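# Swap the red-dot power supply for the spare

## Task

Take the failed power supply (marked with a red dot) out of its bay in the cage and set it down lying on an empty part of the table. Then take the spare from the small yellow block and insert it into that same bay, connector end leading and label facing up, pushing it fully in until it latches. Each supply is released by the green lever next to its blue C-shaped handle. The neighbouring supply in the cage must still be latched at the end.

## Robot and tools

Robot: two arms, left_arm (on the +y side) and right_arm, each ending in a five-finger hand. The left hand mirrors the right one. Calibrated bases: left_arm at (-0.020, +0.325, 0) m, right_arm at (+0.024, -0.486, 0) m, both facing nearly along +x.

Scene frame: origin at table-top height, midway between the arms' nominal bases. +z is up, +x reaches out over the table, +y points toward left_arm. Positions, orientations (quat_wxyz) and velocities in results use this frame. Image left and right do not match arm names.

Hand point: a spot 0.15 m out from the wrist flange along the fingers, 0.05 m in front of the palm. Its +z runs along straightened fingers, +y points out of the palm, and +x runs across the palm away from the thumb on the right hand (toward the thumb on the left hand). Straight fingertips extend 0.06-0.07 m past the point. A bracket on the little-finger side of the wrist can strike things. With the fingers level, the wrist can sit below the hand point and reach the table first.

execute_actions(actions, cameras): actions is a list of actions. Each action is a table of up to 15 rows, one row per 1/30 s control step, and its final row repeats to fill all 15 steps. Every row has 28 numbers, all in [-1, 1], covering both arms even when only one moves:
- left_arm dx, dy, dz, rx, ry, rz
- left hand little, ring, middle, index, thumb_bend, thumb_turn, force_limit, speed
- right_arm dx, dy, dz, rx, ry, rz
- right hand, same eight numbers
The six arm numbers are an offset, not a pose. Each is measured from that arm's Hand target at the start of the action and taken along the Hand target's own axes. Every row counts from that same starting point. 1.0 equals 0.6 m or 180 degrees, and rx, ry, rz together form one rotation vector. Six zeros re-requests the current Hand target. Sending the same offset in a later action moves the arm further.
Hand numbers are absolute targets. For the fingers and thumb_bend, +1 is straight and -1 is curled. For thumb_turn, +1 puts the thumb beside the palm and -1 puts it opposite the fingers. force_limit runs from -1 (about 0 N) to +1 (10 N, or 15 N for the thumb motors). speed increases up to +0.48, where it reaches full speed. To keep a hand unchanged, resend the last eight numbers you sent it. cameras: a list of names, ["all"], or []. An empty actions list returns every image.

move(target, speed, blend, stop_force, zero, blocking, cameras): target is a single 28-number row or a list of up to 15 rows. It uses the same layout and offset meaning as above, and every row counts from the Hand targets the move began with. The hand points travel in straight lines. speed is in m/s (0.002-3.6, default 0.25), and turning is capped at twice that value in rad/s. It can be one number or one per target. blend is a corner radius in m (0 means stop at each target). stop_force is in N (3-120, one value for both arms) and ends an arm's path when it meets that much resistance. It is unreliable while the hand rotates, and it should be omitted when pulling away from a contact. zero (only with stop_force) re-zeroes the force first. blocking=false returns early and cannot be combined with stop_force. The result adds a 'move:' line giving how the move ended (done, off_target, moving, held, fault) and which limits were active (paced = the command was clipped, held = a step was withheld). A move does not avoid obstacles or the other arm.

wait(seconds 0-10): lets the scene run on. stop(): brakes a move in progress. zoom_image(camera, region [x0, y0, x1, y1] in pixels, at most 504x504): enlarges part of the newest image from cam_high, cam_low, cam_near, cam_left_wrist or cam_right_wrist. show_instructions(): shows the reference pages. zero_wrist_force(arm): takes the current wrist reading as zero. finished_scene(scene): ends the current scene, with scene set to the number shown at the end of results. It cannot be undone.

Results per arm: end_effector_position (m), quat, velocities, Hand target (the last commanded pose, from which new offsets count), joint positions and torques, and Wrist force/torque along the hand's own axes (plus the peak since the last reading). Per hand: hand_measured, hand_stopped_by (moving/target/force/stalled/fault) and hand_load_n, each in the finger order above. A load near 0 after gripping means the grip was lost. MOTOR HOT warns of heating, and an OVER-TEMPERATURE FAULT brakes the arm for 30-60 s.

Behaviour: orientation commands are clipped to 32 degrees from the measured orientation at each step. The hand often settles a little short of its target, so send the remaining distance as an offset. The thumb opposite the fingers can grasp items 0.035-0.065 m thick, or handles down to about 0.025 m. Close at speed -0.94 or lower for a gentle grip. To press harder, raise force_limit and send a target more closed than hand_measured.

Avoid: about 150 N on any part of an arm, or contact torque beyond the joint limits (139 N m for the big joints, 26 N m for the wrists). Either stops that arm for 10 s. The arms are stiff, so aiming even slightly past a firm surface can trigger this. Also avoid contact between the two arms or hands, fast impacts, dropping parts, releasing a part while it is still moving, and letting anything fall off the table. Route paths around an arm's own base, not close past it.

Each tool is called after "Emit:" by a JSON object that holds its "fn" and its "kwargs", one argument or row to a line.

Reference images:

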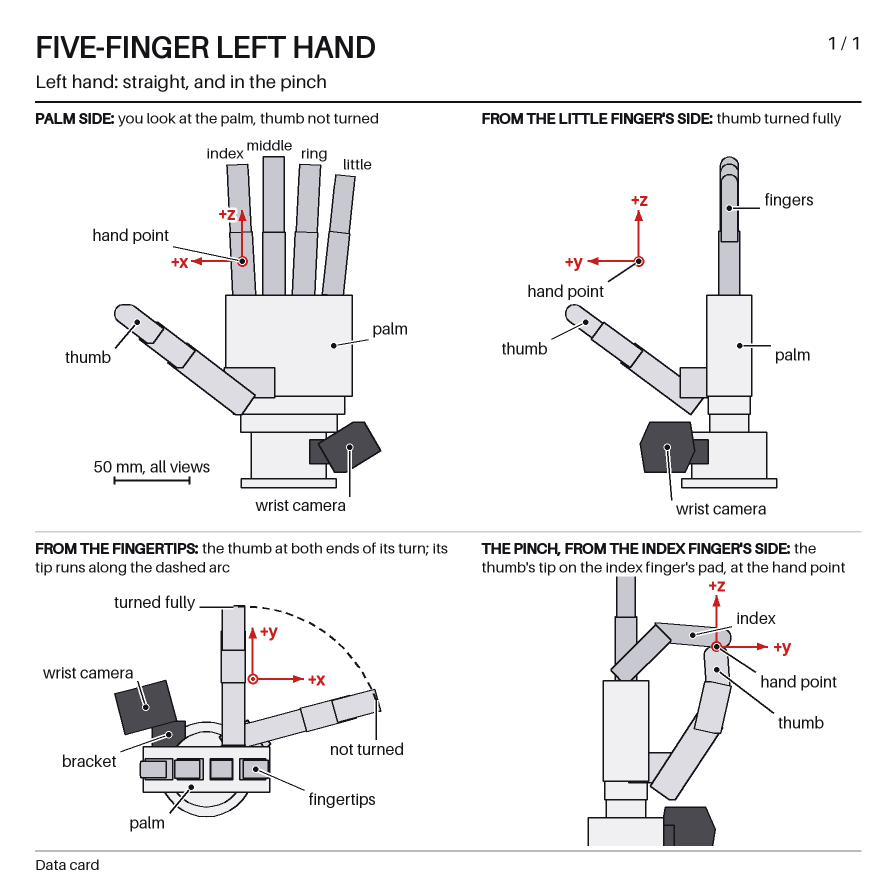

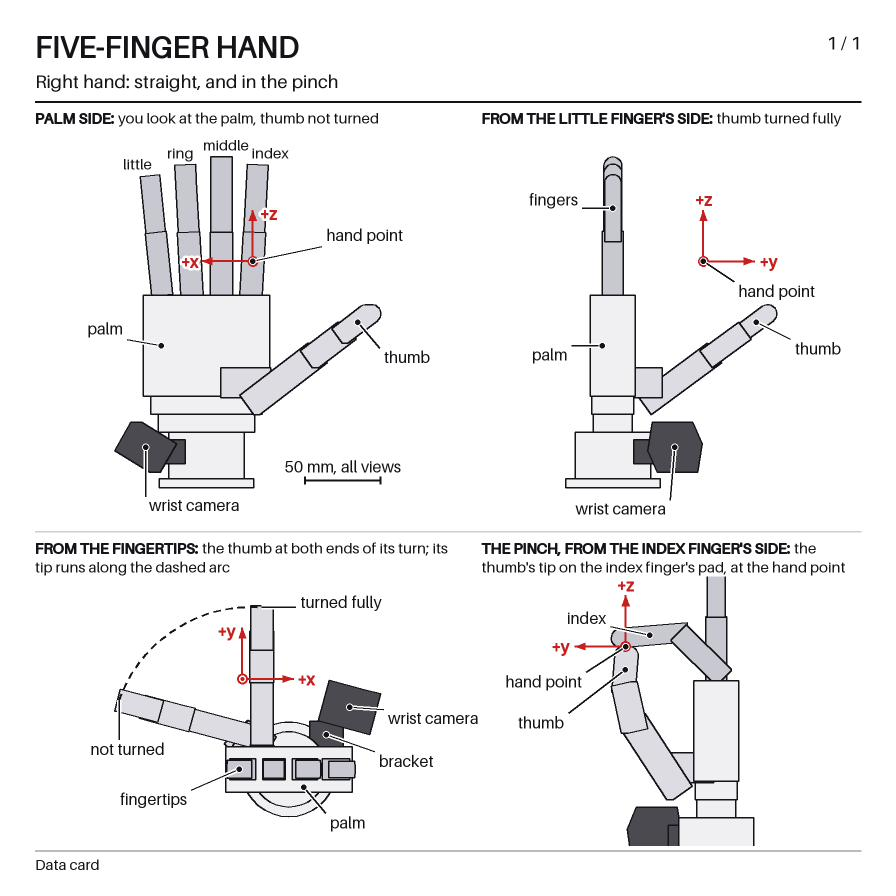

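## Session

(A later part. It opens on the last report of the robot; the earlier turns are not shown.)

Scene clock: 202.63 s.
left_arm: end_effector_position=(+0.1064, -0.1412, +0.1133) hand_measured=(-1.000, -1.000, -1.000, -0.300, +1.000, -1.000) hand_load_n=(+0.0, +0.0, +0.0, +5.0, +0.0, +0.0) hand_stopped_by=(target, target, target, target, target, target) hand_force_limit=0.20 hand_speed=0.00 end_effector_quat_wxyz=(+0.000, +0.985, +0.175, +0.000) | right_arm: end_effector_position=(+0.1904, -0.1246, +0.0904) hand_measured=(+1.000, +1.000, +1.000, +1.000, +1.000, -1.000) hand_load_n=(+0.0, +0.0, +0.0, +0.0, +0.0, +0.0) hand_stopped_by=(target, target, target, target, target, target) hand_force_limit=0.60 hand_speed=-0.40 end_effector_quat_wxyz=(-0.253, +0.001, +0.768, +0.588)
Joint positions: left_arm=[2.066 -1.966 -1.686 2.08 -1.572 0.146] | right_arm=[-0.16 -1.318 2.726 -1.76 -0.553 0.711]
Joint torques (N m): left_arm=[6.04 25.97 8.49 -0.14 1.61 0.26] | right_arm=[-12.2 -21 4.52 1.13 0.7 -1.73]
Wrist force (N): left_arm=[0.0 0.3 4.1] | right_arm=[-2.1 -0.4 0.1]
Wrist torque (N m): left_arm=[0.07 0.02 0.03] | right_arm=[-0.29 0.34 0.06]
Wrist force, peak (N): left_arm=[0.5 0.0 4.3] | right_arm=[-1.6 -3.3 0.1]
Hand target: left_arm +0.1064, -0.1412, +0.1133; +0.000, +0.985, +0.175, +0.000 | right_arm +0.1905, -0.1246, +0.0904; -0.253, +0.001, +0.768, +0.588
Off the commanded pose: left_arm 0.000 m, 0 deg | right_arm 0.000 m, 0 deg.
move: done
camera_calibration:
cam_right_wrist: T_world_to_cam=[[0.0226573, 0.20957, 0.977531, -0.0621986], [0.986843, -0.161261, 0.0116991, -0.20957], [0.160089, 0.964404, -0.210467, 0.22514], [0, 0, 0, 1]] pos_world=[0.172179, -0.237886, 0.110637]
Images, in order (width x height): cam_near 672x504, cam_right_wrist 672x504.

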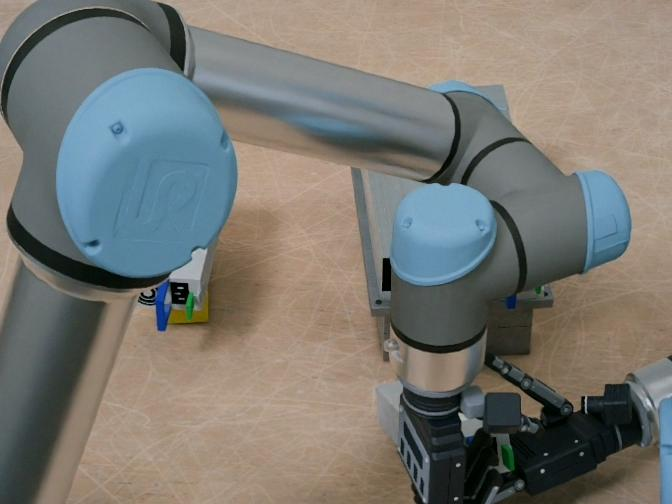

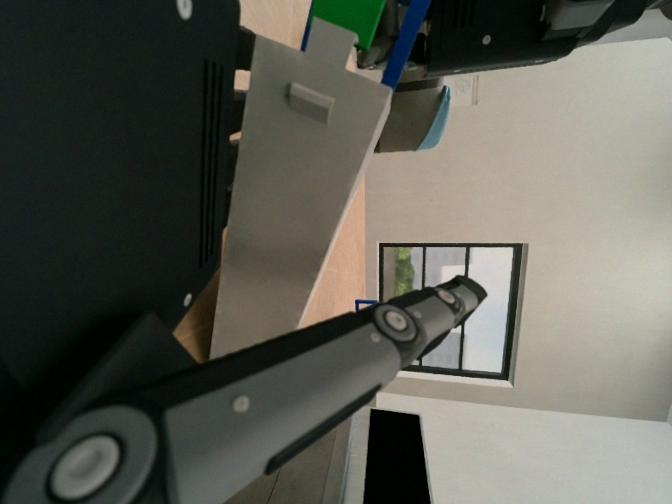

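Emit:
{"fn": "move", "kwargs": {
  "target": [
    [0,0,0,0,0,0,-1,-1,-1,-0.3,1,-1,0.2,0,-0.0013,-0.0030,0.0006,0,0,0,1,1,1,1,1,-1,0.6,-0.4],
    [0,0,0,0,0,0,-1,-1,-1,-0.3,1,-1,0.2,0,-0.0013,-0.0030,-0.24,0,0,0,1,1,1,1,1,-1,0.6,-0.4]
  ],
  "speed": [0.01,0.06],
  "cameras": ["cam_near","cam_left_wrist","cam_right_wrist"]
}}

Emit:
{"fn": "zoom_image", "kwargs": {
  "camera": "cam_near",
  "region": [360, 350, 560, 504]
}}

Scene clock: 206.33 s.
left_arm: end_effector_position=(+0.1064, -0.1412, +0.1133) hand_measured=(-1.000, -1.000, -1.000, -0.300, +1.000, -1.000) hand_load_n=(+0.0, +0.0, +0.0, +5.5, -0.5, +0.0) hand_stopped_by=(target, target, target, target, target, target) hand_force_limit=0.20 hand_speed=0.00 end_effector_quat_wxyz=(+0.000, +0.985, +0.175, +0.000) | right_arm: end_effector_position=(+0.2465, -0.2552, +0.1146) hand_measured=(+1.000, +1.000, +1.000, +1.000, +1.000, -1.000) hand_load_n=(+0.0, +0.0, +0.0, +0.0, +0.0, +0.0) hand_stopped_by=(target, target, target, target, target, target) hand_force_limit=0.60 hand_speed=-0.40 end_effector_quat_wxyz=(-0.253, +0.001, +0.768, +0.588) end_effector_velocity=(-0.001, +0.002, -0.001) end_effector_angular_velocity=(-0.002, -0.001, +0.000)
Joint positions: left_arm=[2.066 -1.966 -1.686 2.08 -1.572 0.146] | right_arm=[-0.627 -1.387 2.587 -1.416 -1.003 0.525]
Joint velocities: left_arm=[within noise] | right_arm=[0.004 -0.001 0.003 -0.005 0.004 0.002]
Joint torques (N m): left_arm=[6.42 32.65 17.04 -0.53 1.55 0.32] | right_arm=[11.03 -13.64 3.17 -0.91 2 1.5]
Wrist force (N): left_arm=[0.2 0.3 4.3] | right_arm=[-2.0 -0.2 0.1]
Wrist torque (N m): left_arm=[0.07 0.00 0.04] | right_arm=[-0.23 0.30 0.12]
Wrist force, peak (N): left_arm=[0.1 0.4 4.6] | right_arm=[-2.3 -0.1 0.0]
Hand target: left_arm +0.1064, -0.1412, +0.1133; +0.000, +0.985, +0.175, +0.000 | right_arm +0.2464, -0.2551, +0.1146; -0.253, +0.001, +0.768, +0.588
Off the commanded pose: left_arm 0.000 m, 0 deg | right_arm 0.000 m, 0 deg.
move: done
camera_calibration:
cam_left_wrist: T_world_to_cam=[[-0.0493708, 0.997514, 0.050277, 0.14256], [0.855389, 0.0162417, 0.517731, -0.150164], [0.515627, 0.0685672, -0.854065, 0.171273], [0, 0, 0, 1]] pos_world=[0.0471736, -0.15151, 0.216855]
cam_right_wrist: T_world_to_cam=[[0.0222963, 0.209524, 0.977549, -0.0596925], [0.986803, -0.161475, 0.0121026, -0.2864], [0.160386, 0.964378, -0.210359, 0.347111], [0, 0, 0, 1]] pos_world=[0.22828, -0.368486, 0.134837]
Images, in order (width x height): cam_near 672x504, cam_left_wrist 672x504, cam_right_wrist 672x504.

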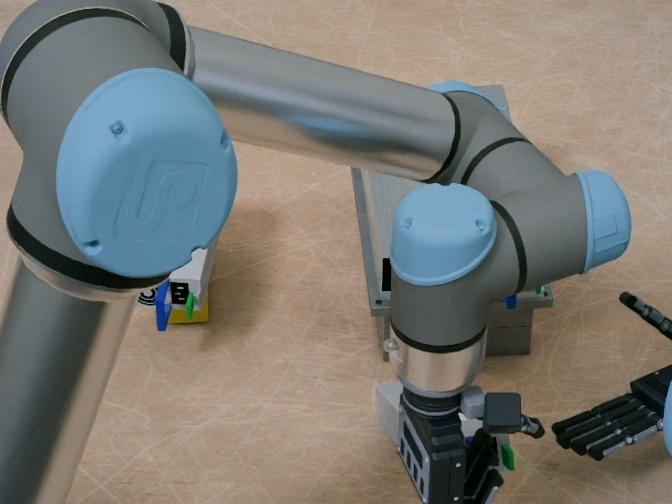

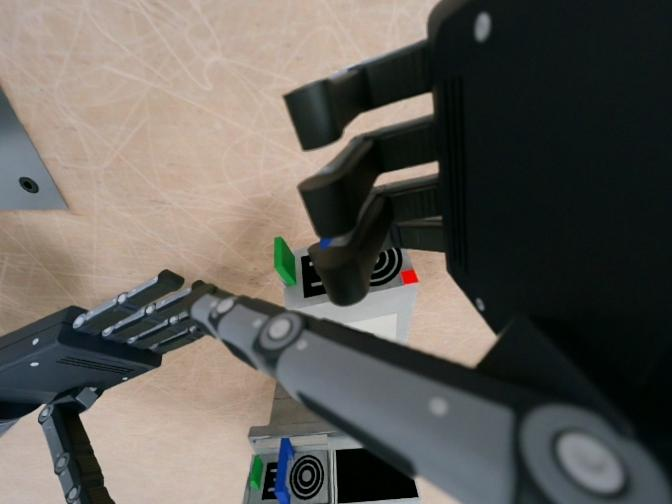

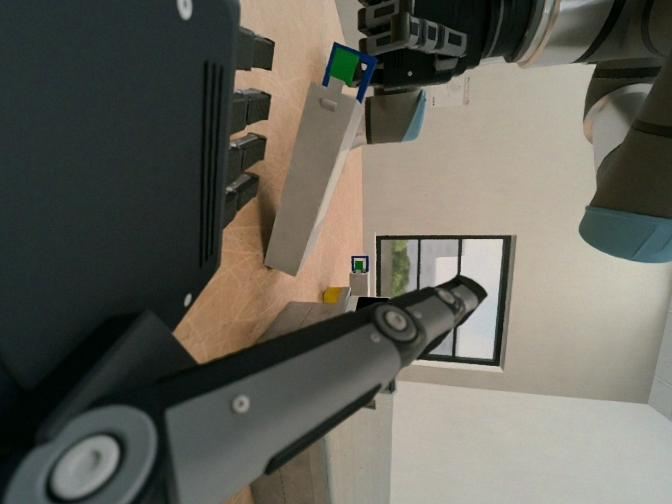

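Scaled by 2.520 from the camera's 672x504 image, which has a finer 960x720 frame.

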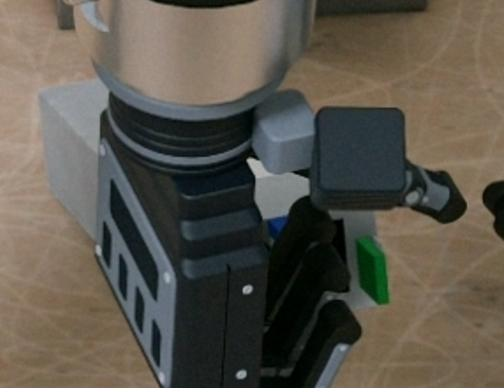

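Emit:
{"fn": "move", "kwargs": {
  "target": [
    [-0.0367,0,0.075,0,0,0,-1,-1,-1,-0.3,1,-1,0.2,0,0,0,0,0,0,0,1,1,1,1,1,-1,0.6,-0.4],
    [-0.0567,0,0.1442,0,0,0,-1,-1,-1,-0.3,1,-1,0.2,0,0,0,0,0,0,0,1,1,1,1,1,-1,0.6,-0.4]
  ],
  "speed": 0.05,
  "stop_force": 15,
  "cameras": ["cam_near","cam_left_wrist","cam_right_wrist"]
}}

Scene clock: 211.10 s.
left_arm: end_effector_position=(+0.0745, -0.1529, +0.0267) hand_measured=(-1.000, -1.000, -1.000, -0.300, +1.000, -1.000) hand_load_n=(+0.0, +0.0, +0.0, +0.0, +0.0, +0.0) hand_stopped_by=(target, target, target, target, target, target) hand_force_limit=0.20 hand_speed=0.00 end_effector_quat_wxyz=(+0.000, +0.985, +0.175, +0.000) | right_arm: end_effector_position=(+0.2464, -0.2551, +0.1146) hand_measured=(+1.000, +1.000, +1.000, +1.000, +1.000, -1.000) hand_load_n=(+0.0, +0.0, +0.0, +0.0, +0.0, +0.0) hand_stopped_by=(target, target, target, target, target, target) hand_force_limit=0.60 hand_speed=-0.40 end_effector_quat_wxyz=(-0.253, +0.001, +0.768, +0.588)
Joint positions: left_arm=[1.983 -2.097 -1.746 2.271 -1.572 0.063] | right_arm=[-0.627 -1.387 2.587 -1.416 -1.003 0.526]
Joint torques (N m): left_arm=[8.91 54.25 23.99 -4.59 0.74 1.38] | right_arm=[11.83 -20.72 4.6 -0.5 0.54 1.46]
Wrist force (N): left_arm=[0.2 -0.3 0.5] | right_arm=[-1.9 -0.1 0.1]
Wrist torque (N m): left_arm=[-0.02 0.05 0.04] | right_arm=[-0.22 0.29 0.09]
Wrist force, peak (N): left_arm=[0.7 0.3 4.8] | right_arm=[-2.4 -0.1 0.2]
Hand target: left_arm +0.0745, -0.1529, +0.0267; +0.000, +0.985, +0.175, +0.000 | right_arm +0.2464, -0.2551, +0.1146; -0.253, +0.001, +0.768, +0.588
Off the commanded pose: left_arm 0.000 m, 0 deg | right_arm 0.000 m, 0 deg.
move: done
camera_calibration:
cam_left_wrist: T_world_to_cam=[[-0.0493708, 0.997514, 0.050277, 0.15701], [0.855389, 0.0162417, 0.517731, -0.0778512], [0.515627, 0.0685672, -0.854065, 0.114562], [0, 0, 0, 1]] pos_world=[0.0152736, -0.16321, 0.130255]
cam_right_wrist: T_world_to_cam=[[0.0225659, 0.209486, 0.977551, -0.0597876], [0.986828, -0.161341, 0.0117948, -0.2862], [0.16019, 0.964409, -0.210367, 0.347088], [0, 0, 0, 1]] pos_world=[0.228179, -0.368386, 0.134837]
Images, in order (width x height): cam_near 672x504, cam_left_wrist 672x504, cam_right_wrist 672x504.

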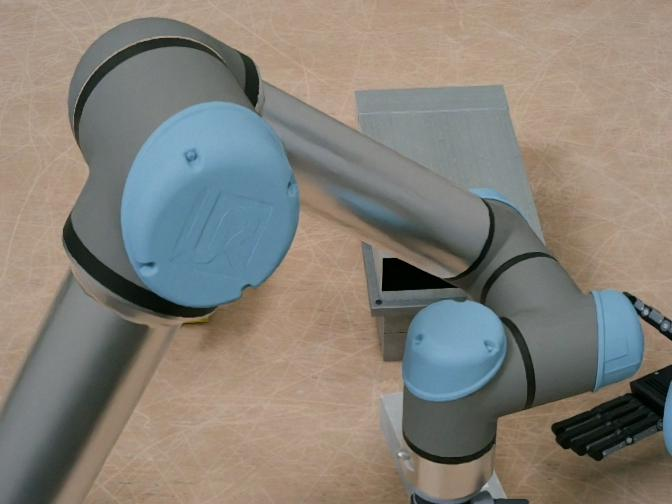

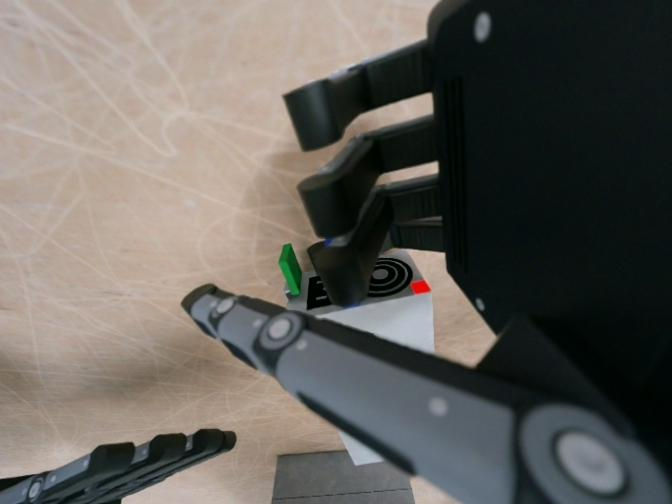

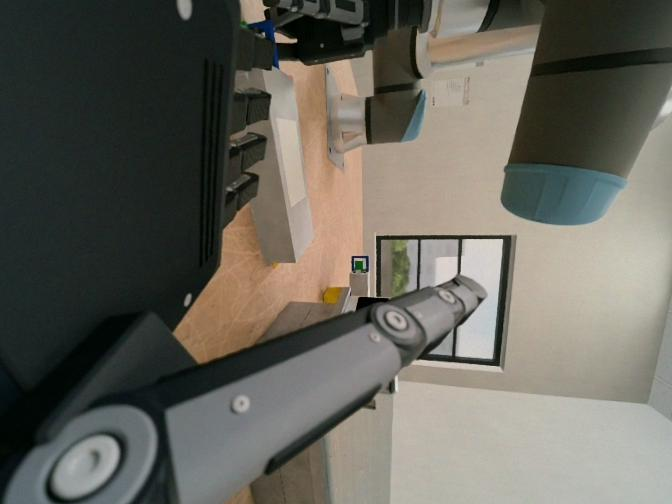

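Emit:
{"fn": "move", "kwargs": {
  "target": [
    [-0.15,0,0,0,0,0,-1,-1,-1,-0.3,1,-1,0.2,0,0,0,0,0,0,0,1,1,1,1,1,-1,0.6,-0.4],
    [-0.138,-0.0075,0.003,0,0,0,-1,-1,-1,-0.3,1,-1,0.2,0,0,0,0,0,0,0,1,1,1,1,1,-1,0.6,-0.4]
  ],
  "speed": [0.08,0.03],
  "cameras": ["cam_near","cam_left_wrist","cam_right_wrist","cam_high"]
}}

Scene clock: 213.37 s.
left_arm: end_effector_position=(-0.0047, -0.1772, +0.0249) hand_measured=(-1.000, -1.000, -1.000, -0.300, +1.000, -1.000) hand_load_n=(+0.0, +0.0, +0.5, +0.0, +0.0, +0.0) hand_stopped_by=(target, target, target, target, target, target) hand_force_limit=0.20 hand_speed=0.00 end_effector_quat_wxyz=(+0.000, +0.985, +0.175, +0.000) end_effector_velocity=(-0.001, -0.001, +0.002) end_effector_angular_velocity=(-0.001, +0.000, +0.002) | right_arm: end_effector_position=(+0.2464, -0.2551, +0.1146) hand_measured=(+1.000, +1.000, +1.000, +1.000, +1.000, -1.000) hand_load_n=(+0.0, +0.0, +0.0, +0.0, -0.5, +0.0) hand_stopped_by=(target, target, target, target, target, target) hand_force_limit=0.60 hand_speed=-0.40 end_effector_quat_wxyz=(-0.253, +0.001, +0.768, +0.588)
Joint positions: left_arm=[1.788 -2.145 -1.67 2.243 -1.571 -0.132] | right_arm=[-0.627 -1.387 2.587 -1.416 -1.003 0.526]
Joint velocities: left_arm=[-0.002 0 0.006 -0.004 0 -0.004] | right_arm=[within noise]
Joint torques (N m): left_arm=[-6.13 31.91 24.56 -4.29 -2.32 -1.1] | right_arm=[10.34 -20.92 4.73 -1 1.49 1.6]
Wrist force (N): left_arm=[0.1 -0.3 0.6] | right_arm=[-2.0 0.0 0.0]
Wrist torque (N m): left_arm=[-0.06 0.00 -0.04] | right_arm=[-0.19 0.30 0.10]
Wrist force, peak (N): left_arm=[3.0 0.3 0.9] | right_arm=[-2.3 -0.2 -0.1]
Hand target: left_arm -0.0048, -0.1772, +0.0249; +0.000, +0.985, +0.175, +0.000 | right_arm +0.2464, -0.2551, +0.1146; -0.253, +0.001, +0.768, +0.588
Off the commanded pose: left_arm 0.000 m, 0 deg | right_arm 0.000 m, 0 deg.
move: done
camera_calibration:
cam_left_wrist: T_world_to_cam=[[-0.0493079, 0.997533, 0.0499624, 0.177481], [0.855342, 0.0163447, 0.517805, -0.00885689], [0.515711, 0.0682669, -0.854038, 0.155424], [0, 0, 0, 1]] pos_world=[-0.063827, -0.187509, 0.128457]
cam_right_wrist: T_world_to_cam=[[0.0225659, 0.209486, 0.977551, -0.0597876], [0.986828, -0.161341, 0.0117948, -0.2862], [0.16019, 0.964409, -0.210367, 0.347088], [0, 0, 0, 1]] pos_world=[0.228179, -0.368386, 0.134837]
Images, in order (width x height): cam_high 672x504, cam_near 672x504, cam_left_wrist 672x504, cam_right_wrist 672x504.

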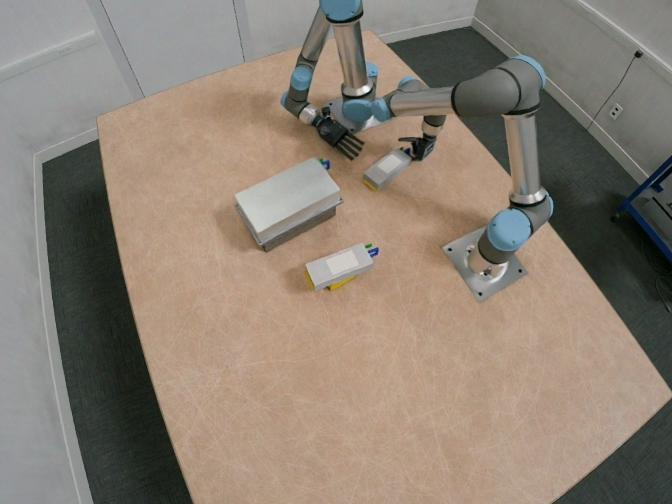

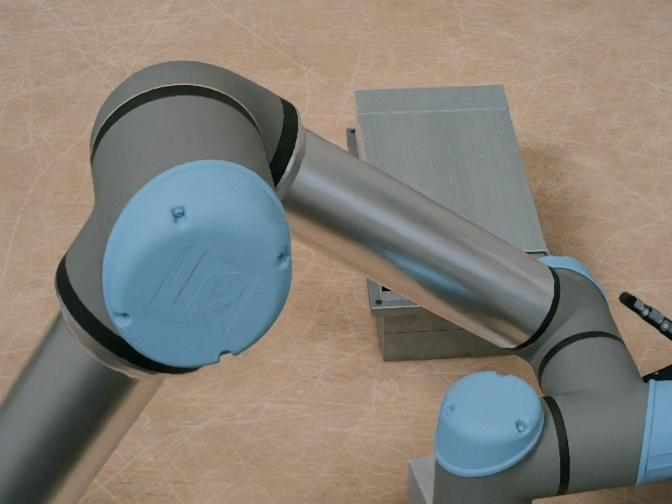

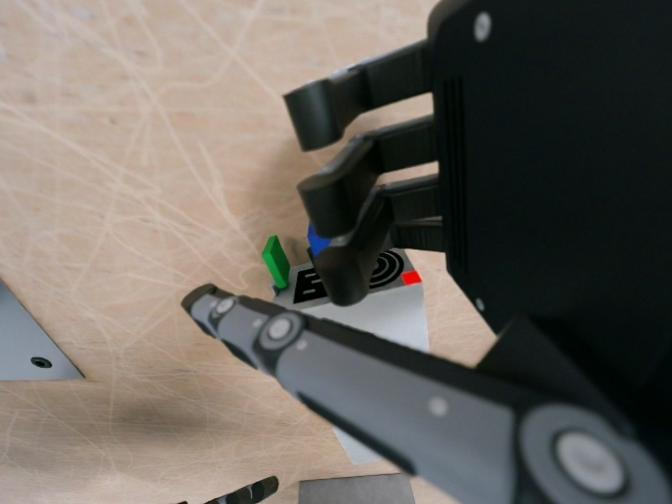

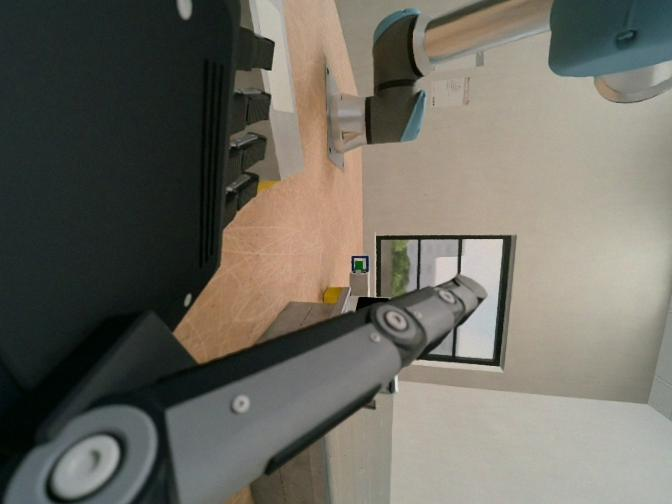

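Emit:
{"fn": "move", "kwargs": {
  "target": [
    [0,-0.075,0,0,0,0,-1,-1,-1,-0.3,1,-1,0.2,0,0.0971,0.2258,-0.0456,0,0,0,1,1,1,1,1,-1,0.6,-0.4],
    [0,-0.075,-0.3333,0,0,0,-1,-1,-1,-0.3,1,-1,0.2,0,0.0763,0.3995,-0.0103,0.0585,-0.2094,-0.5925,1,1,1,1,1,-1,0.6,-0.4]
  ],
  "speed": [0.1,0.25],
  "cameras": ["cam_near","cam_high"]
}}

Scene clock: 226.07 s.
left_arm: end_effector_position=(-0.0204, -0.1352, +0.2250) hand_measured=(-1.000, -1.000, -1.000, -0.300, +1.000, -1.000) hand_load_n=(+0.0, +0.0, +0.0, +0.0, +0.0, +0.0) hand_stopped_by=(target, target, target, target, target, target) hand_force_limit=0.20 hand_speed=0.00 end_effector_quat_wxyz=(+0.000, +0.985, +0.175, +0.000) | right_arm: end_effector_position=(+0.2806, -0.2002, +0.3500) hand_measured=(+1.000, +1.000, +1.000, +1.000, +1.000, -1.000) hand_load_n=(+0.0, +0.0, +0.0, -0.5, +0.0, -0.5) hand_stopped_by=(target, target, target, target, target, target) hand_force_limit=0.60 hand_speed=-0.40 end_effector_quat_wxyz=(+0.536, -0.459, +0.537, +0.461)
Joint positions: left_arm=[1.773 -1.845 -1.545 1.819 -1.571 -0.147] | right_arm=[-0.431 -1.846 2.246 -0.4 -0.237 -1.569]
Joint torques (N m): left_arm=[-6.1 18.6 8.02 0.39 2.07 -1.15] | right_arm=[-12.15 -14.21 -6.76 0.34 0.08 -1.95]
Wrist force (N): left_arm=[0.1 -0.4 0.3] | right_arm=[-1.5 0.3 0.6]
Wrist torque (N m): left_arm=[-0.05 -0.01 0.04] | right_arm=[-0.25 0.23 -0.25]
Wrist force, peak (N): left_arm=[-0.1 -0.3 1.1] | right_arm=[-2.5 -0.9 0.2]
Hand target: left_arm -0.0204, -0.1352, +0.2249; +0.000, +0.985, +0.175, +0.000 | right_arm +0.2806, -0.2002, +0.3499; +0.537, -0.459, +0.538, +0.461
Off the commanded pose: left_arm 0.000 m, 0 deg | right_arm 0.000 m, 0 deg.
move: done
Images, in order (width x height): cam_high 672x504, cam_near 672x504.

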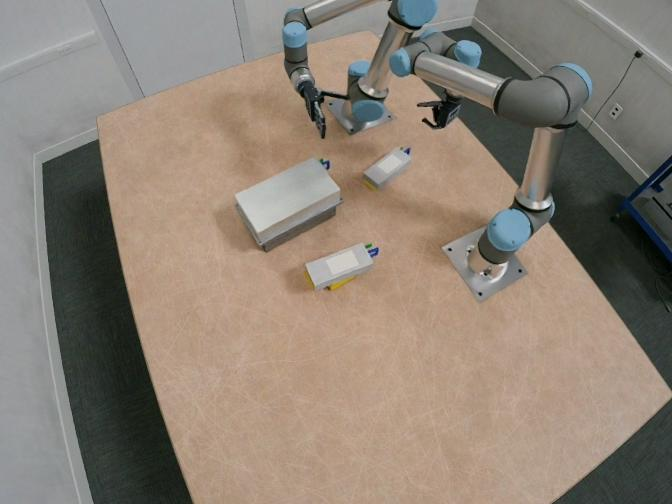

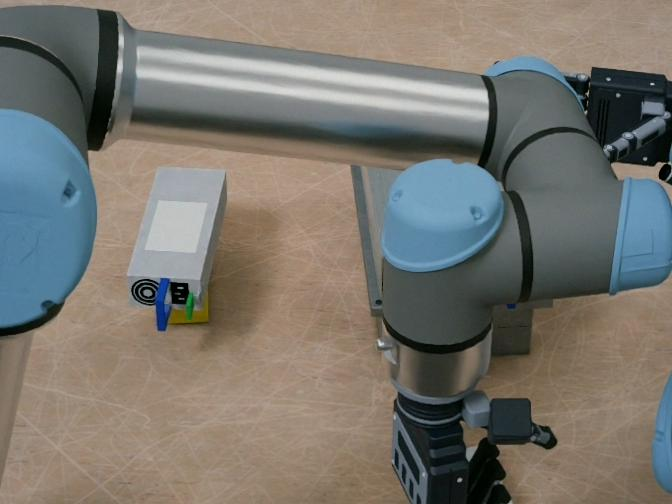

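Emit:
{"fn": "move", "kwargs": {
  "target": [
    [0.7632,-0.3143,0.0083,0,0,0.1306,-1,-1,-1,-0.3,1,-1,0.2,0,0,0,0,0,0,0,1,1,1,1,1,-1,0.6,-0.4],
    [0.7632,-0.3143,0.2425,0,0,0.1306,-1,-1,-1,-0.3,1,-1,0.2,0,0,0,0,0,0,0,1,1,1,1,1,-1,0.6,-0.4]
  ],
  "speed": [0.3,0.12],
  "cameras": ["cam_near","cam_left_wrist"]
}}

Emit:
{"fn": "zoom_image", "kwargs": {
  "camera": "cam_near",
  "region": [60, 200, 260, 350]
}}

Emit:
{"fn": "zoom_image", "kwargs": {
  "camera": "cam_left_wrist",
  "region": [120, 150, 420, 400]
}}

Scene clock: 230.57 s.
left_arm: end_effector_position=(+0.3443, +0.2000, +0.0798) hand_measured=(-1.000, -1.000, -1.000, -0.300, +1.000, -1.000) hand_load_n=(+0.5, +0.0, +0.0, +0.0, +0.0, +0.0) hand_stopped_by=(target, target, target, target, target, target) hand_force_limit=0.20 hand_speed=0.00 end_effector_quat_wxyz=(+0.000, +1.000, -0.029, +0.000) | right_arm: end_effector_position=(+0.2806, -0.2002, +0.3499) hand_measured=(+1.000, +1.000, +1.000, +1.000, +1.000, -1.000) hand_load_n=(+0.0, +0.0, +0.0, +0.0, +0.0, -0.5) hand_stopped_by=(target, target, target, target, target, target) hand_force_limit=0.60 hand_speed=-0.40 end_effector_quat_wxyz=(+0.537, -0.459, +0.538, +0.461)
Joint positions: left_arm=[3.352 -1.829 -1.982 2.24 -1.572 1.842] | right_arm=[-0.431 -1.846 2.247 -0.4 -0.237 -1.569]
Joint torques (N m): left_arm=[-4.2 37.85 20.95 -1.24 2.3 -0.96] | right_arm=[-10.17 -11.45 -7.74 -1.16 -0.74 1.89]
Wrist force (N): left_arm=[0.1 0.1 -0.1] | right_arm=[-1.2 0.1 0.4]
Wrist torque (N m): left_arm=[0.06 0.01 -0.03] | right_arm=[-0.27 0.19 -0.23]
Wrist force, peak (N): left_arm=[1.7 -2.3 0.3] | right_arm=[-1.8 0.2 0.4]
Hand target: left_arm +0.3444, +0.2000, +0.0798; +0.000, +1.000, -0.029, +0.000 | right_arm +0.2806, -0.2002, +0.3499; +0.537, -0.459, +0.538, +0.461
Off the commanded pose: left_arm 0.000 m, 0 deg | right_arm 0.000 m, 0 deg.
move: done
camera_calibration:
cam_left_wrist: T_world_to_cam=[[0.352605, 0.93442, 0.0502865, -0.31012], [0.791207, -0.326395, 0.517163, -0.251273], [0.499661, -0.142567, -0.854408, 0.0442532], [0, 0, 0, 1]] pos_world=[0.286047, 0.214077, 0.183354]
Images, in order (width x height): cam_near 672x504, cam_left_wrist 672x504.

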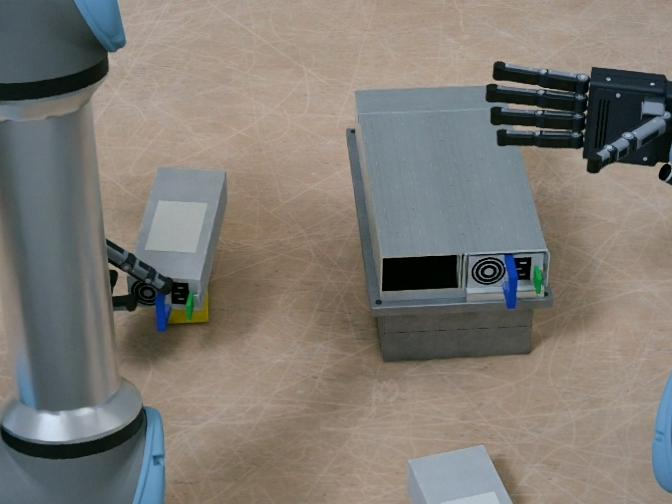

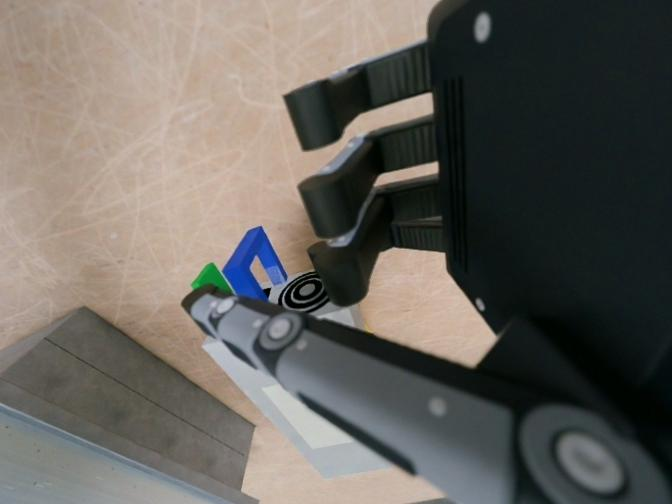

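Scaled by 2.520 from the camera's 672x504 image, which has a finer 960x720 frame.

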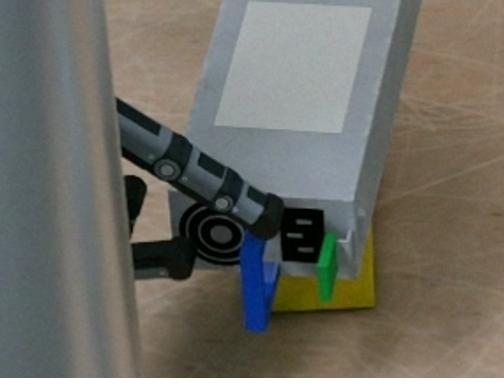

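Scaled by 1.680 from the camera's 672x504 image, which has a finer 960x720 frame.

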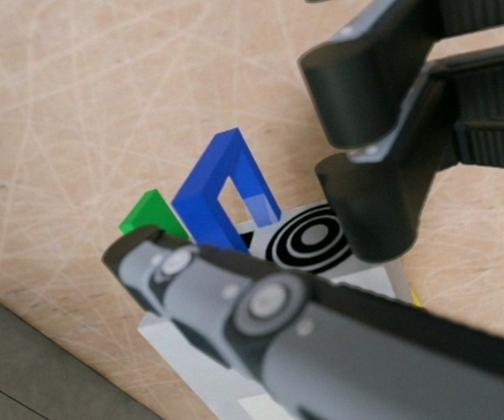

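Emit:
{"fn": "execute_actions", "kwargs": {
  "actions": [],
  "cameras": ["cam_near","cam_left_wrist","cam_low"]
}}

Scene clock: 232.63 s.
left_arm: end_effector_position=(+0.3444, +0.2000, +0.0798) hand_measured=(-1.000, -1.000, -1.000, -0.300, +1.000, -1.000) hand_load_n=(+0.0, +0.0, +0.0, +0.0, +0.0, +0.0) hand_stopped_by=(target, target, target, target, target, target) hand_force_limit=0.20 hand_speed=0.00 end_effector_quat_wxyz=(+0.000, +1.000, -0.029, +0.000) | right_arm: end_effector_position=(+0.2806, -0.2002, +0.3499) hand_measured=(+1.000, +1.000, +1.000, +1.000, +1.000, -1.000) hand_load_n=(+0.0, +0.0, +0.0, +0.0, +0.0, -0.5) hand_stopped_by=(target, target, target, target, target, target) hand_force_limit=0.60 hand_speed=-0.40 end_effector_quat_wxyz=(+0.537, -0.459, +0.538, +0.461)
Joint positions: left_arm=[3.352 -1.829 -1.982 2.241 -1.571 1.842] | right_arm=[-0.431 -1.846 2.247 -0.4 -0.237 -1.569]
Joint velocities: within noise
Joint torques (N m): left_arm=[-5.79 41.96 24.09 0.51 2.32 -0.88] | right_arm=[-9.69 -7 -9.08 -0.97 -0.66 1.99]
Wrist force (N): left_arm=[-0.1 0.0 0.2] | right_arm=[-1.4 0.3 0.4]
Wrist torque (N m): left_arm=[0.05 0.05 -0.04] | right_arm=[-0.23 0.22 -0.23]
Wrist force, peak (N): left_arm=[0.3 0.1 0.4] | right_arm=[-1.8 -0.1 0.3]
Hand target: left_arm +0.3444, +0.2000, +0.0798; +0.000, +1.000, -0.029, +0.000 | right_arm +0.2806, -0.2002, +0.3499; +0.537, -0.459, +0.538, +0.461
Off the commanded pose: left_arm 0.000 m, 0 deg | right_arm 0.000 m, 0 deg.
camera_calibration:
cam_left_wrist: T_world_to_cam=[[0.352673, 0.934385, 0.0504596, -0.310163], [0.791007, -0.326498, 0.517404, -0.251236], [0.499929, -0.14256, -0.854252, 0.0441468], [0, 0, 0, 1]] pos_world=[0.286045, 0.214077, 0.183354]
Images, in order (width x height): cam_low 672x504, cam_near 672x504, cam_left_wrist 672x504.

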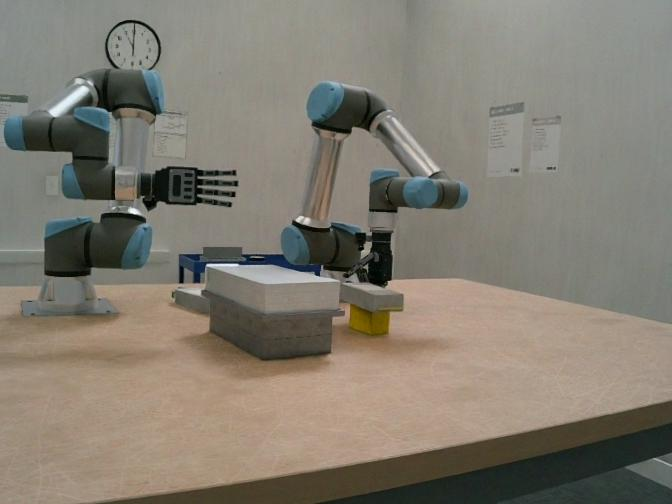

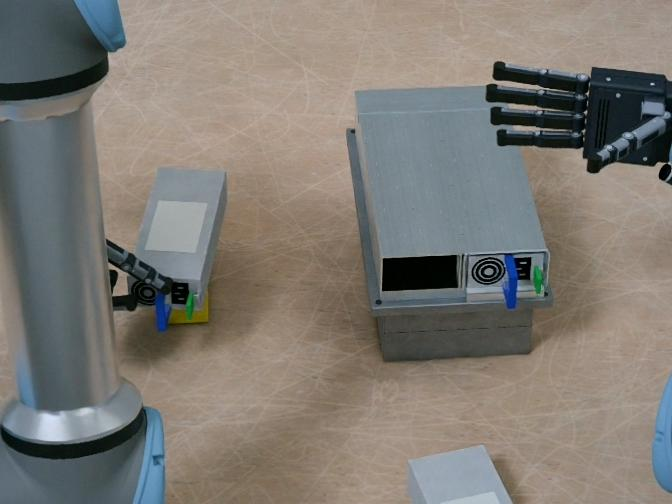

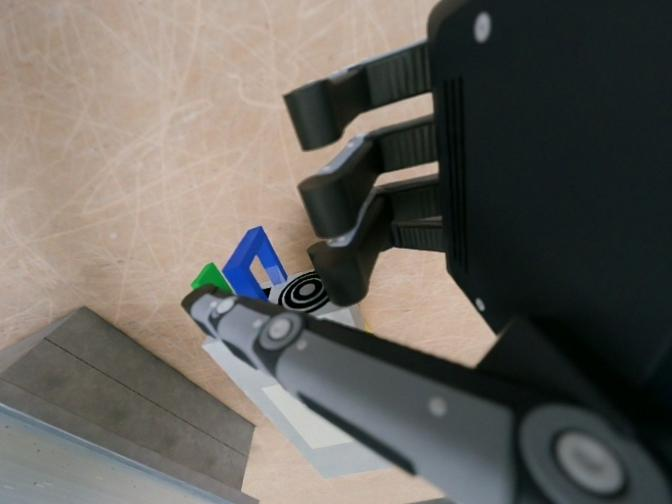

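Emit:
{"fn": "move", "kwargs": {
  "target": [-0.0012, 0.0417, 0, 0, 0, 0, -1,-1,-1,-0.3,1,-1,0.2,0, 0,0,0,0,0,0, 1,1,1,1,1,-1,0.6,-0.4],
  "speed": 0.06,
  "stop_force": 3,
  "cameras": ["cam_near","cam_left_wrist"]
}}

Emit:
{"fn": "zoom_image", "kwargs": {
  "camera": "cam_left_wrist",
  "region": [180, 200, 380, 350]
}}

Emit:
{"fn": "zoom_image", "kwargs": {
  "camera": "cam_near",
  "region": [90, 230, 240, 342]
}}

Scene clock: 235.27 s.
left_arm: end_effector_position=(+0.3422, +0.1751, +0.0798) hand_measured=(-1.000, -1.000, -1.000, -0.300, +1.000, -1.000) hand_load_n=(+0.0, +0.0, +0.0, +0.0, +0.0, +0.0) hand_stopped_by=(target, target, target, target, target, target) hand_force_limit=0.20 hand_speed=0.00 end_effector_quat_wxyz=(+0.000, +1.000, -0.029, +0.000) | right_arm: end_effector_position=(+0.2806, -0.2002, +0.3499) hand_measured=(+1.000, +1.000, +1.000, +1.000, +1.000, -1.000) hand_load_n=(+0.0, +0.0, +0.0, +0.0, +0.0, -0.5) hand_stopped_by=(target, target, target, target, target, target) hand_force_limit=0.60 hand_speed=-0.40 end_effector_quat_wxyz=(+0.537, -0.459, +0.538, +0.461)
Joint positions: left_arm=[3.276 -1.836 -1.972 2.238 -1.572 1.766] | right_arm=[-0.431 -1.846 2.247 -0.4 -0.237 -1.569]
Joint torques (N m): left_arm=[-3.32 42.14 3.94 -1.09 -2.41 -0.99] | right_arm=[-8.06 -5.68 -9.53 -1.12 -0.89 1.86]
Wrist force (N): left_arm=[0.0 0.0 0.0] | right_arm=[-1.7 0.3 0.7]
Wrist torque (N m): left_arm=[0.03 0.00 -0.05] | right_arm=[-0.25 0.23 -0.24]
Wrist force, peak (N): left_arm=[0.0 0.7 0.2] | right_arm=[-1.7 0.3 0.5]
Hand target: left_arm +0.3422, +0.1750, +0.0798; +0.000, +1.000, -0.029, +0.000 | right_arm +0.2806, -0.2002, +0.3499; +0.537, -0.459, +0.538, +0.461
Off the commanded pose: left_arm 0.000 m, 0 deg | right_arm 0.000 m, 0 deg.
move: done
camera_calibration:
cam_left_wrist: T_world_to_cam=[[0.352616, 0.934411, 0.0503819, -0.286095], [0.791081, -0.326422, 0.51734, -0.25765], [0.499854, -0.142566, -0.854296, 0.0417272], [0, 0, 0, 1]] pos_world=[0.283846, 0.189177, 0.183354]
Images, in order (width x height): cam_near 672x504, cam_left_wrist 672x504.

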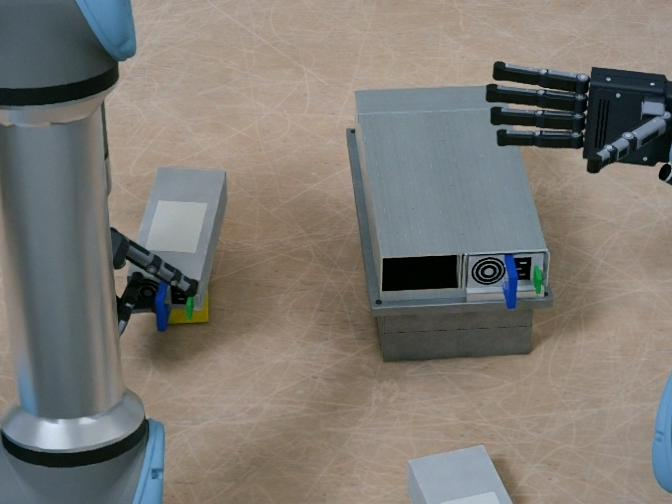

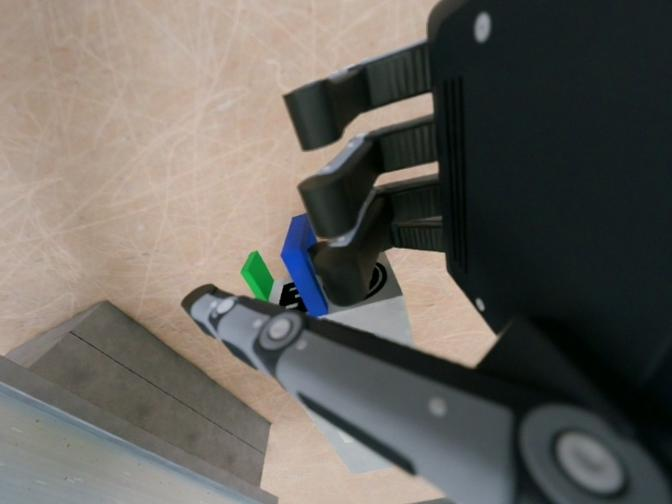

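Scaled by 2.520 from the camera's 672x504 image, which has a finer 960x720 frame.

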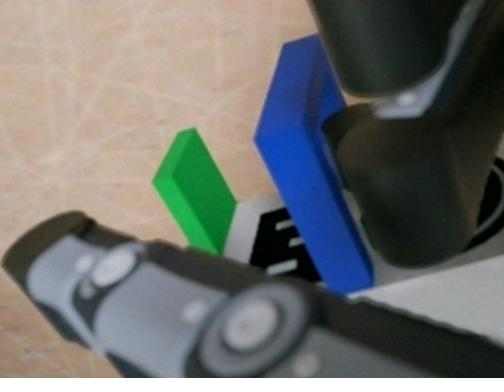

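Scaled by 3.360 from the camera's 672x504 image, which has a finer 960x720 frame.

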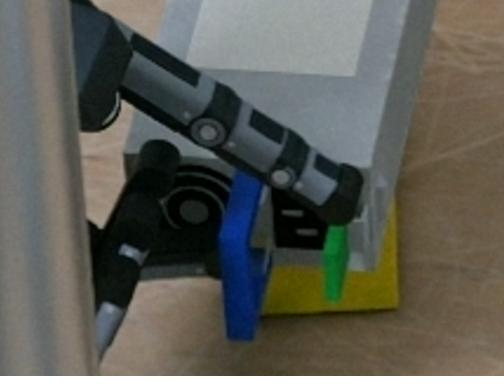

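Emit:
{"fn": "zoom_image", "kwargs": {
  "camera": "cam_near",
  "region": [110, 260, 190, 340]
}}

Emit:
{"fn": "zoom_image", "kwargs": {
  "camera": "cam_left_wrist",
  "region": [230, 190, 350, 320]
}}

Scaled by 6.300 from the camera's 672x504 image, which has a finer 960x720 frame.

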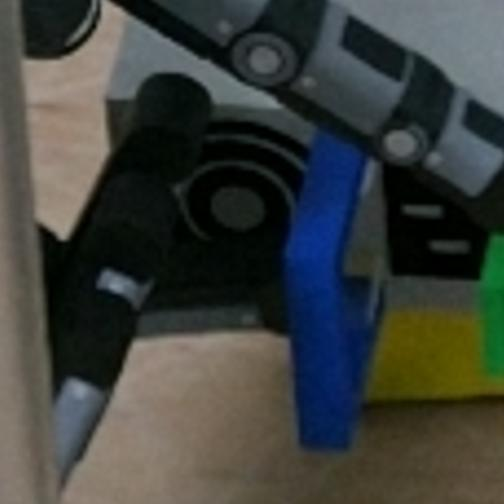

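Scaled by 3.877 from the camera's 672x504 image, which has a finer 960x720 frame.

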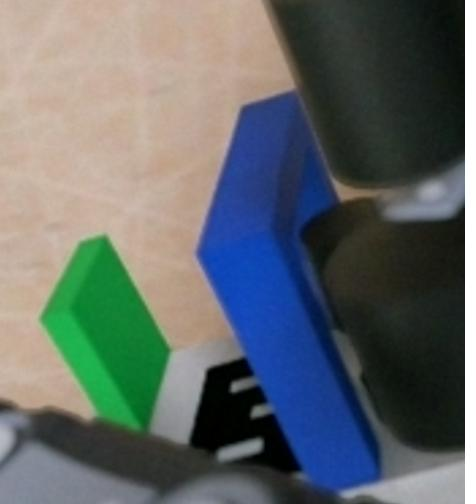

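Emit:
{"fn": "move", "kwargs": {
  "target": [-0.0006, 0.02, 0, 0, 0, 0, -1,-1,-1,-0.3,1,-1,0.2,0, 0,0,0,0,0,0, 1,1,1,1,1,-1,0.6,-0.4],
  "speed": 0.04,
  "stop_force": 3,
  "cameras": ["cam_near","cam_left_wrist"]
}}

Emit:
{"fn": "zoom_image", "kwargs": {
  "camera": "cam_near",
  "region": [110, 260, 190, 340]
}}

Emit:
{"fn": "zoom_image", "kwargs": {
  "camera": "cam_left_wrist",
  "region": [230, 190, 350, 320]
}}

Scene clock: 239.17 s.
left_arm: end_effector_position=(+0.3411, +0.1631, +0.0798) hand_measured=(-1.000, -1.000, -1.000, -0.300, +1.000, -1.000) hand_load_n=(+0.0, +0.0, +0.0, +0.5, +0.0, +0.0) hand_stopped_by=(target, target, target, target, target, target) hand_force_limit=0.20 hand_speed=0.00 end_effector_quat_wxyz=(+0.000, +1.000, -0.029, +0.000) | right_arm: end_effector_position=(+0.2806, -0.2002, +0.3499) hand_measured=(+1.000, +1.000, +1.000, +1.000, +1.000, -1.000) hand_load_n=(+0.0, +0.0, +0.0, +0.0, +0.0, -0.5) hand_stopped_by=(target, target, target, target, target, target) hand_force_limit=0.60 hand_speed=-0.40 end_effector_quat_wxyz=(+0.537, -0.459, +0.538, +0.461)
Joint positions: left_arm=[3.239 -1.841 -1.966 2.236 -1.572 1.73] | right_arm=[-0.431 -1.846 2.247 -0.4 -0.237 -1.569]
Joint torques (N m): left_arm=[9.75 39.39 3.89 -2.07 -2.27 -0.14] | right_arm=[-9.14 -0.91 -12.03 -1.14 -0.79 1.73]
Wrist force (N): left_arm=[0.0 -0.2 -0.1] | right_arm=[-1.3 0.2 0.5]
Wrist torque (N m): left_arm=[0.01 0.00 -0.01] | right_arm=[-0.26 0.18 -0.22]
Wrist force, peak (N): left_arm=[0.3 -0.5 0.1] | right_arm=[-1.8 0.4 0.6]
Hand target: left_arm +0.3411, +0.1631, +0.0798; +0.000, +1.000, -0.029, +0.000 | right_arm +0.2806, -0.2002, +0.3499; +0.537, -0.459, +0.538, +0.461
Off the commanded pose: left_arm 0.000 m, 0 deg | right_arm 0.000 m, 0 deg.
move: done
camera_calibration:
cam_left_wrist: T_world_to_cam=[[0.352691, 0.93438, 0.0504292, -0.274554], [0.791047, -0.326509, 0.517335, -0.26075], [0.499854, -0.142567, -0.854296, 0.0405166], [0, 0, 0, 1]] pos_world=[0.282846, 0.177177, 0.183354]
Images, in order (width x height): cam_near 672x504, cam_left_wrist 672x504.

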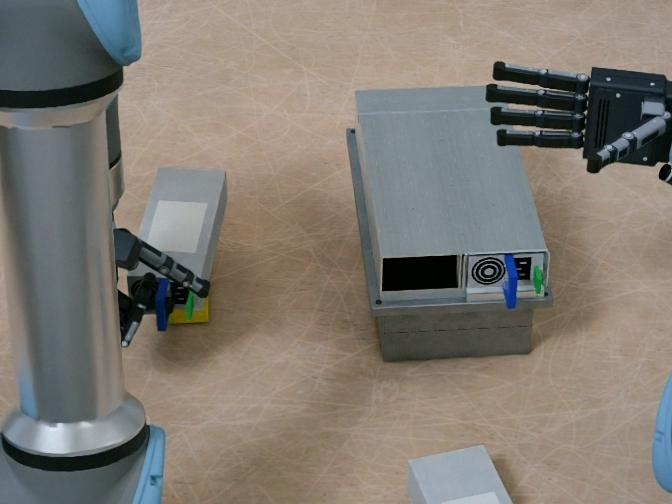

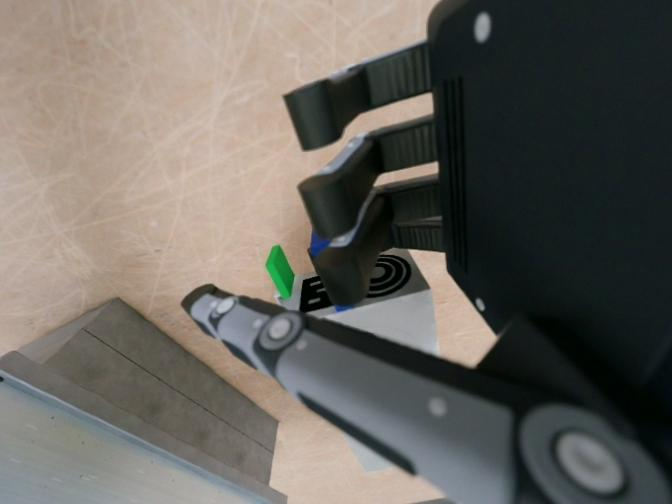

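Scaled by 6.300 from the camera's 672x504 image, which has a finer 960x720 frame.

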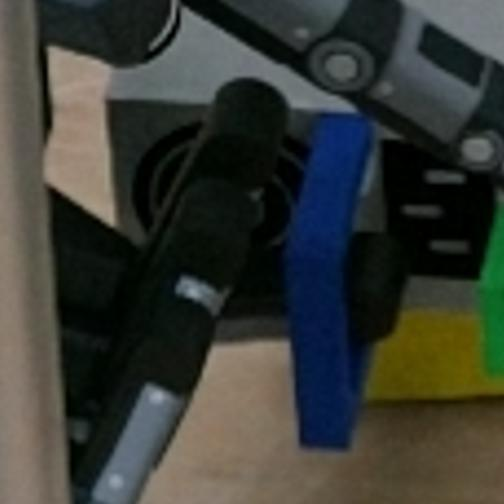

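Scaled by 3.877 from the camera's 672x504 image, which has a finer 960x720 frame.

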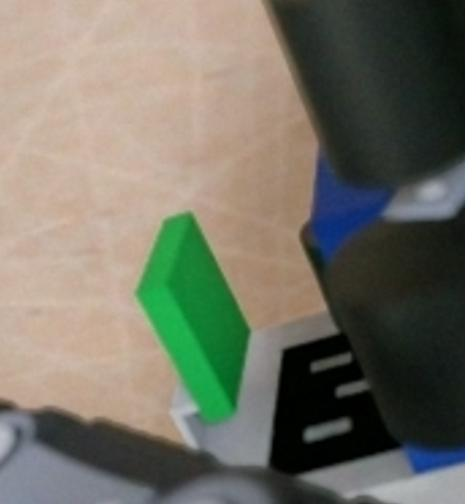

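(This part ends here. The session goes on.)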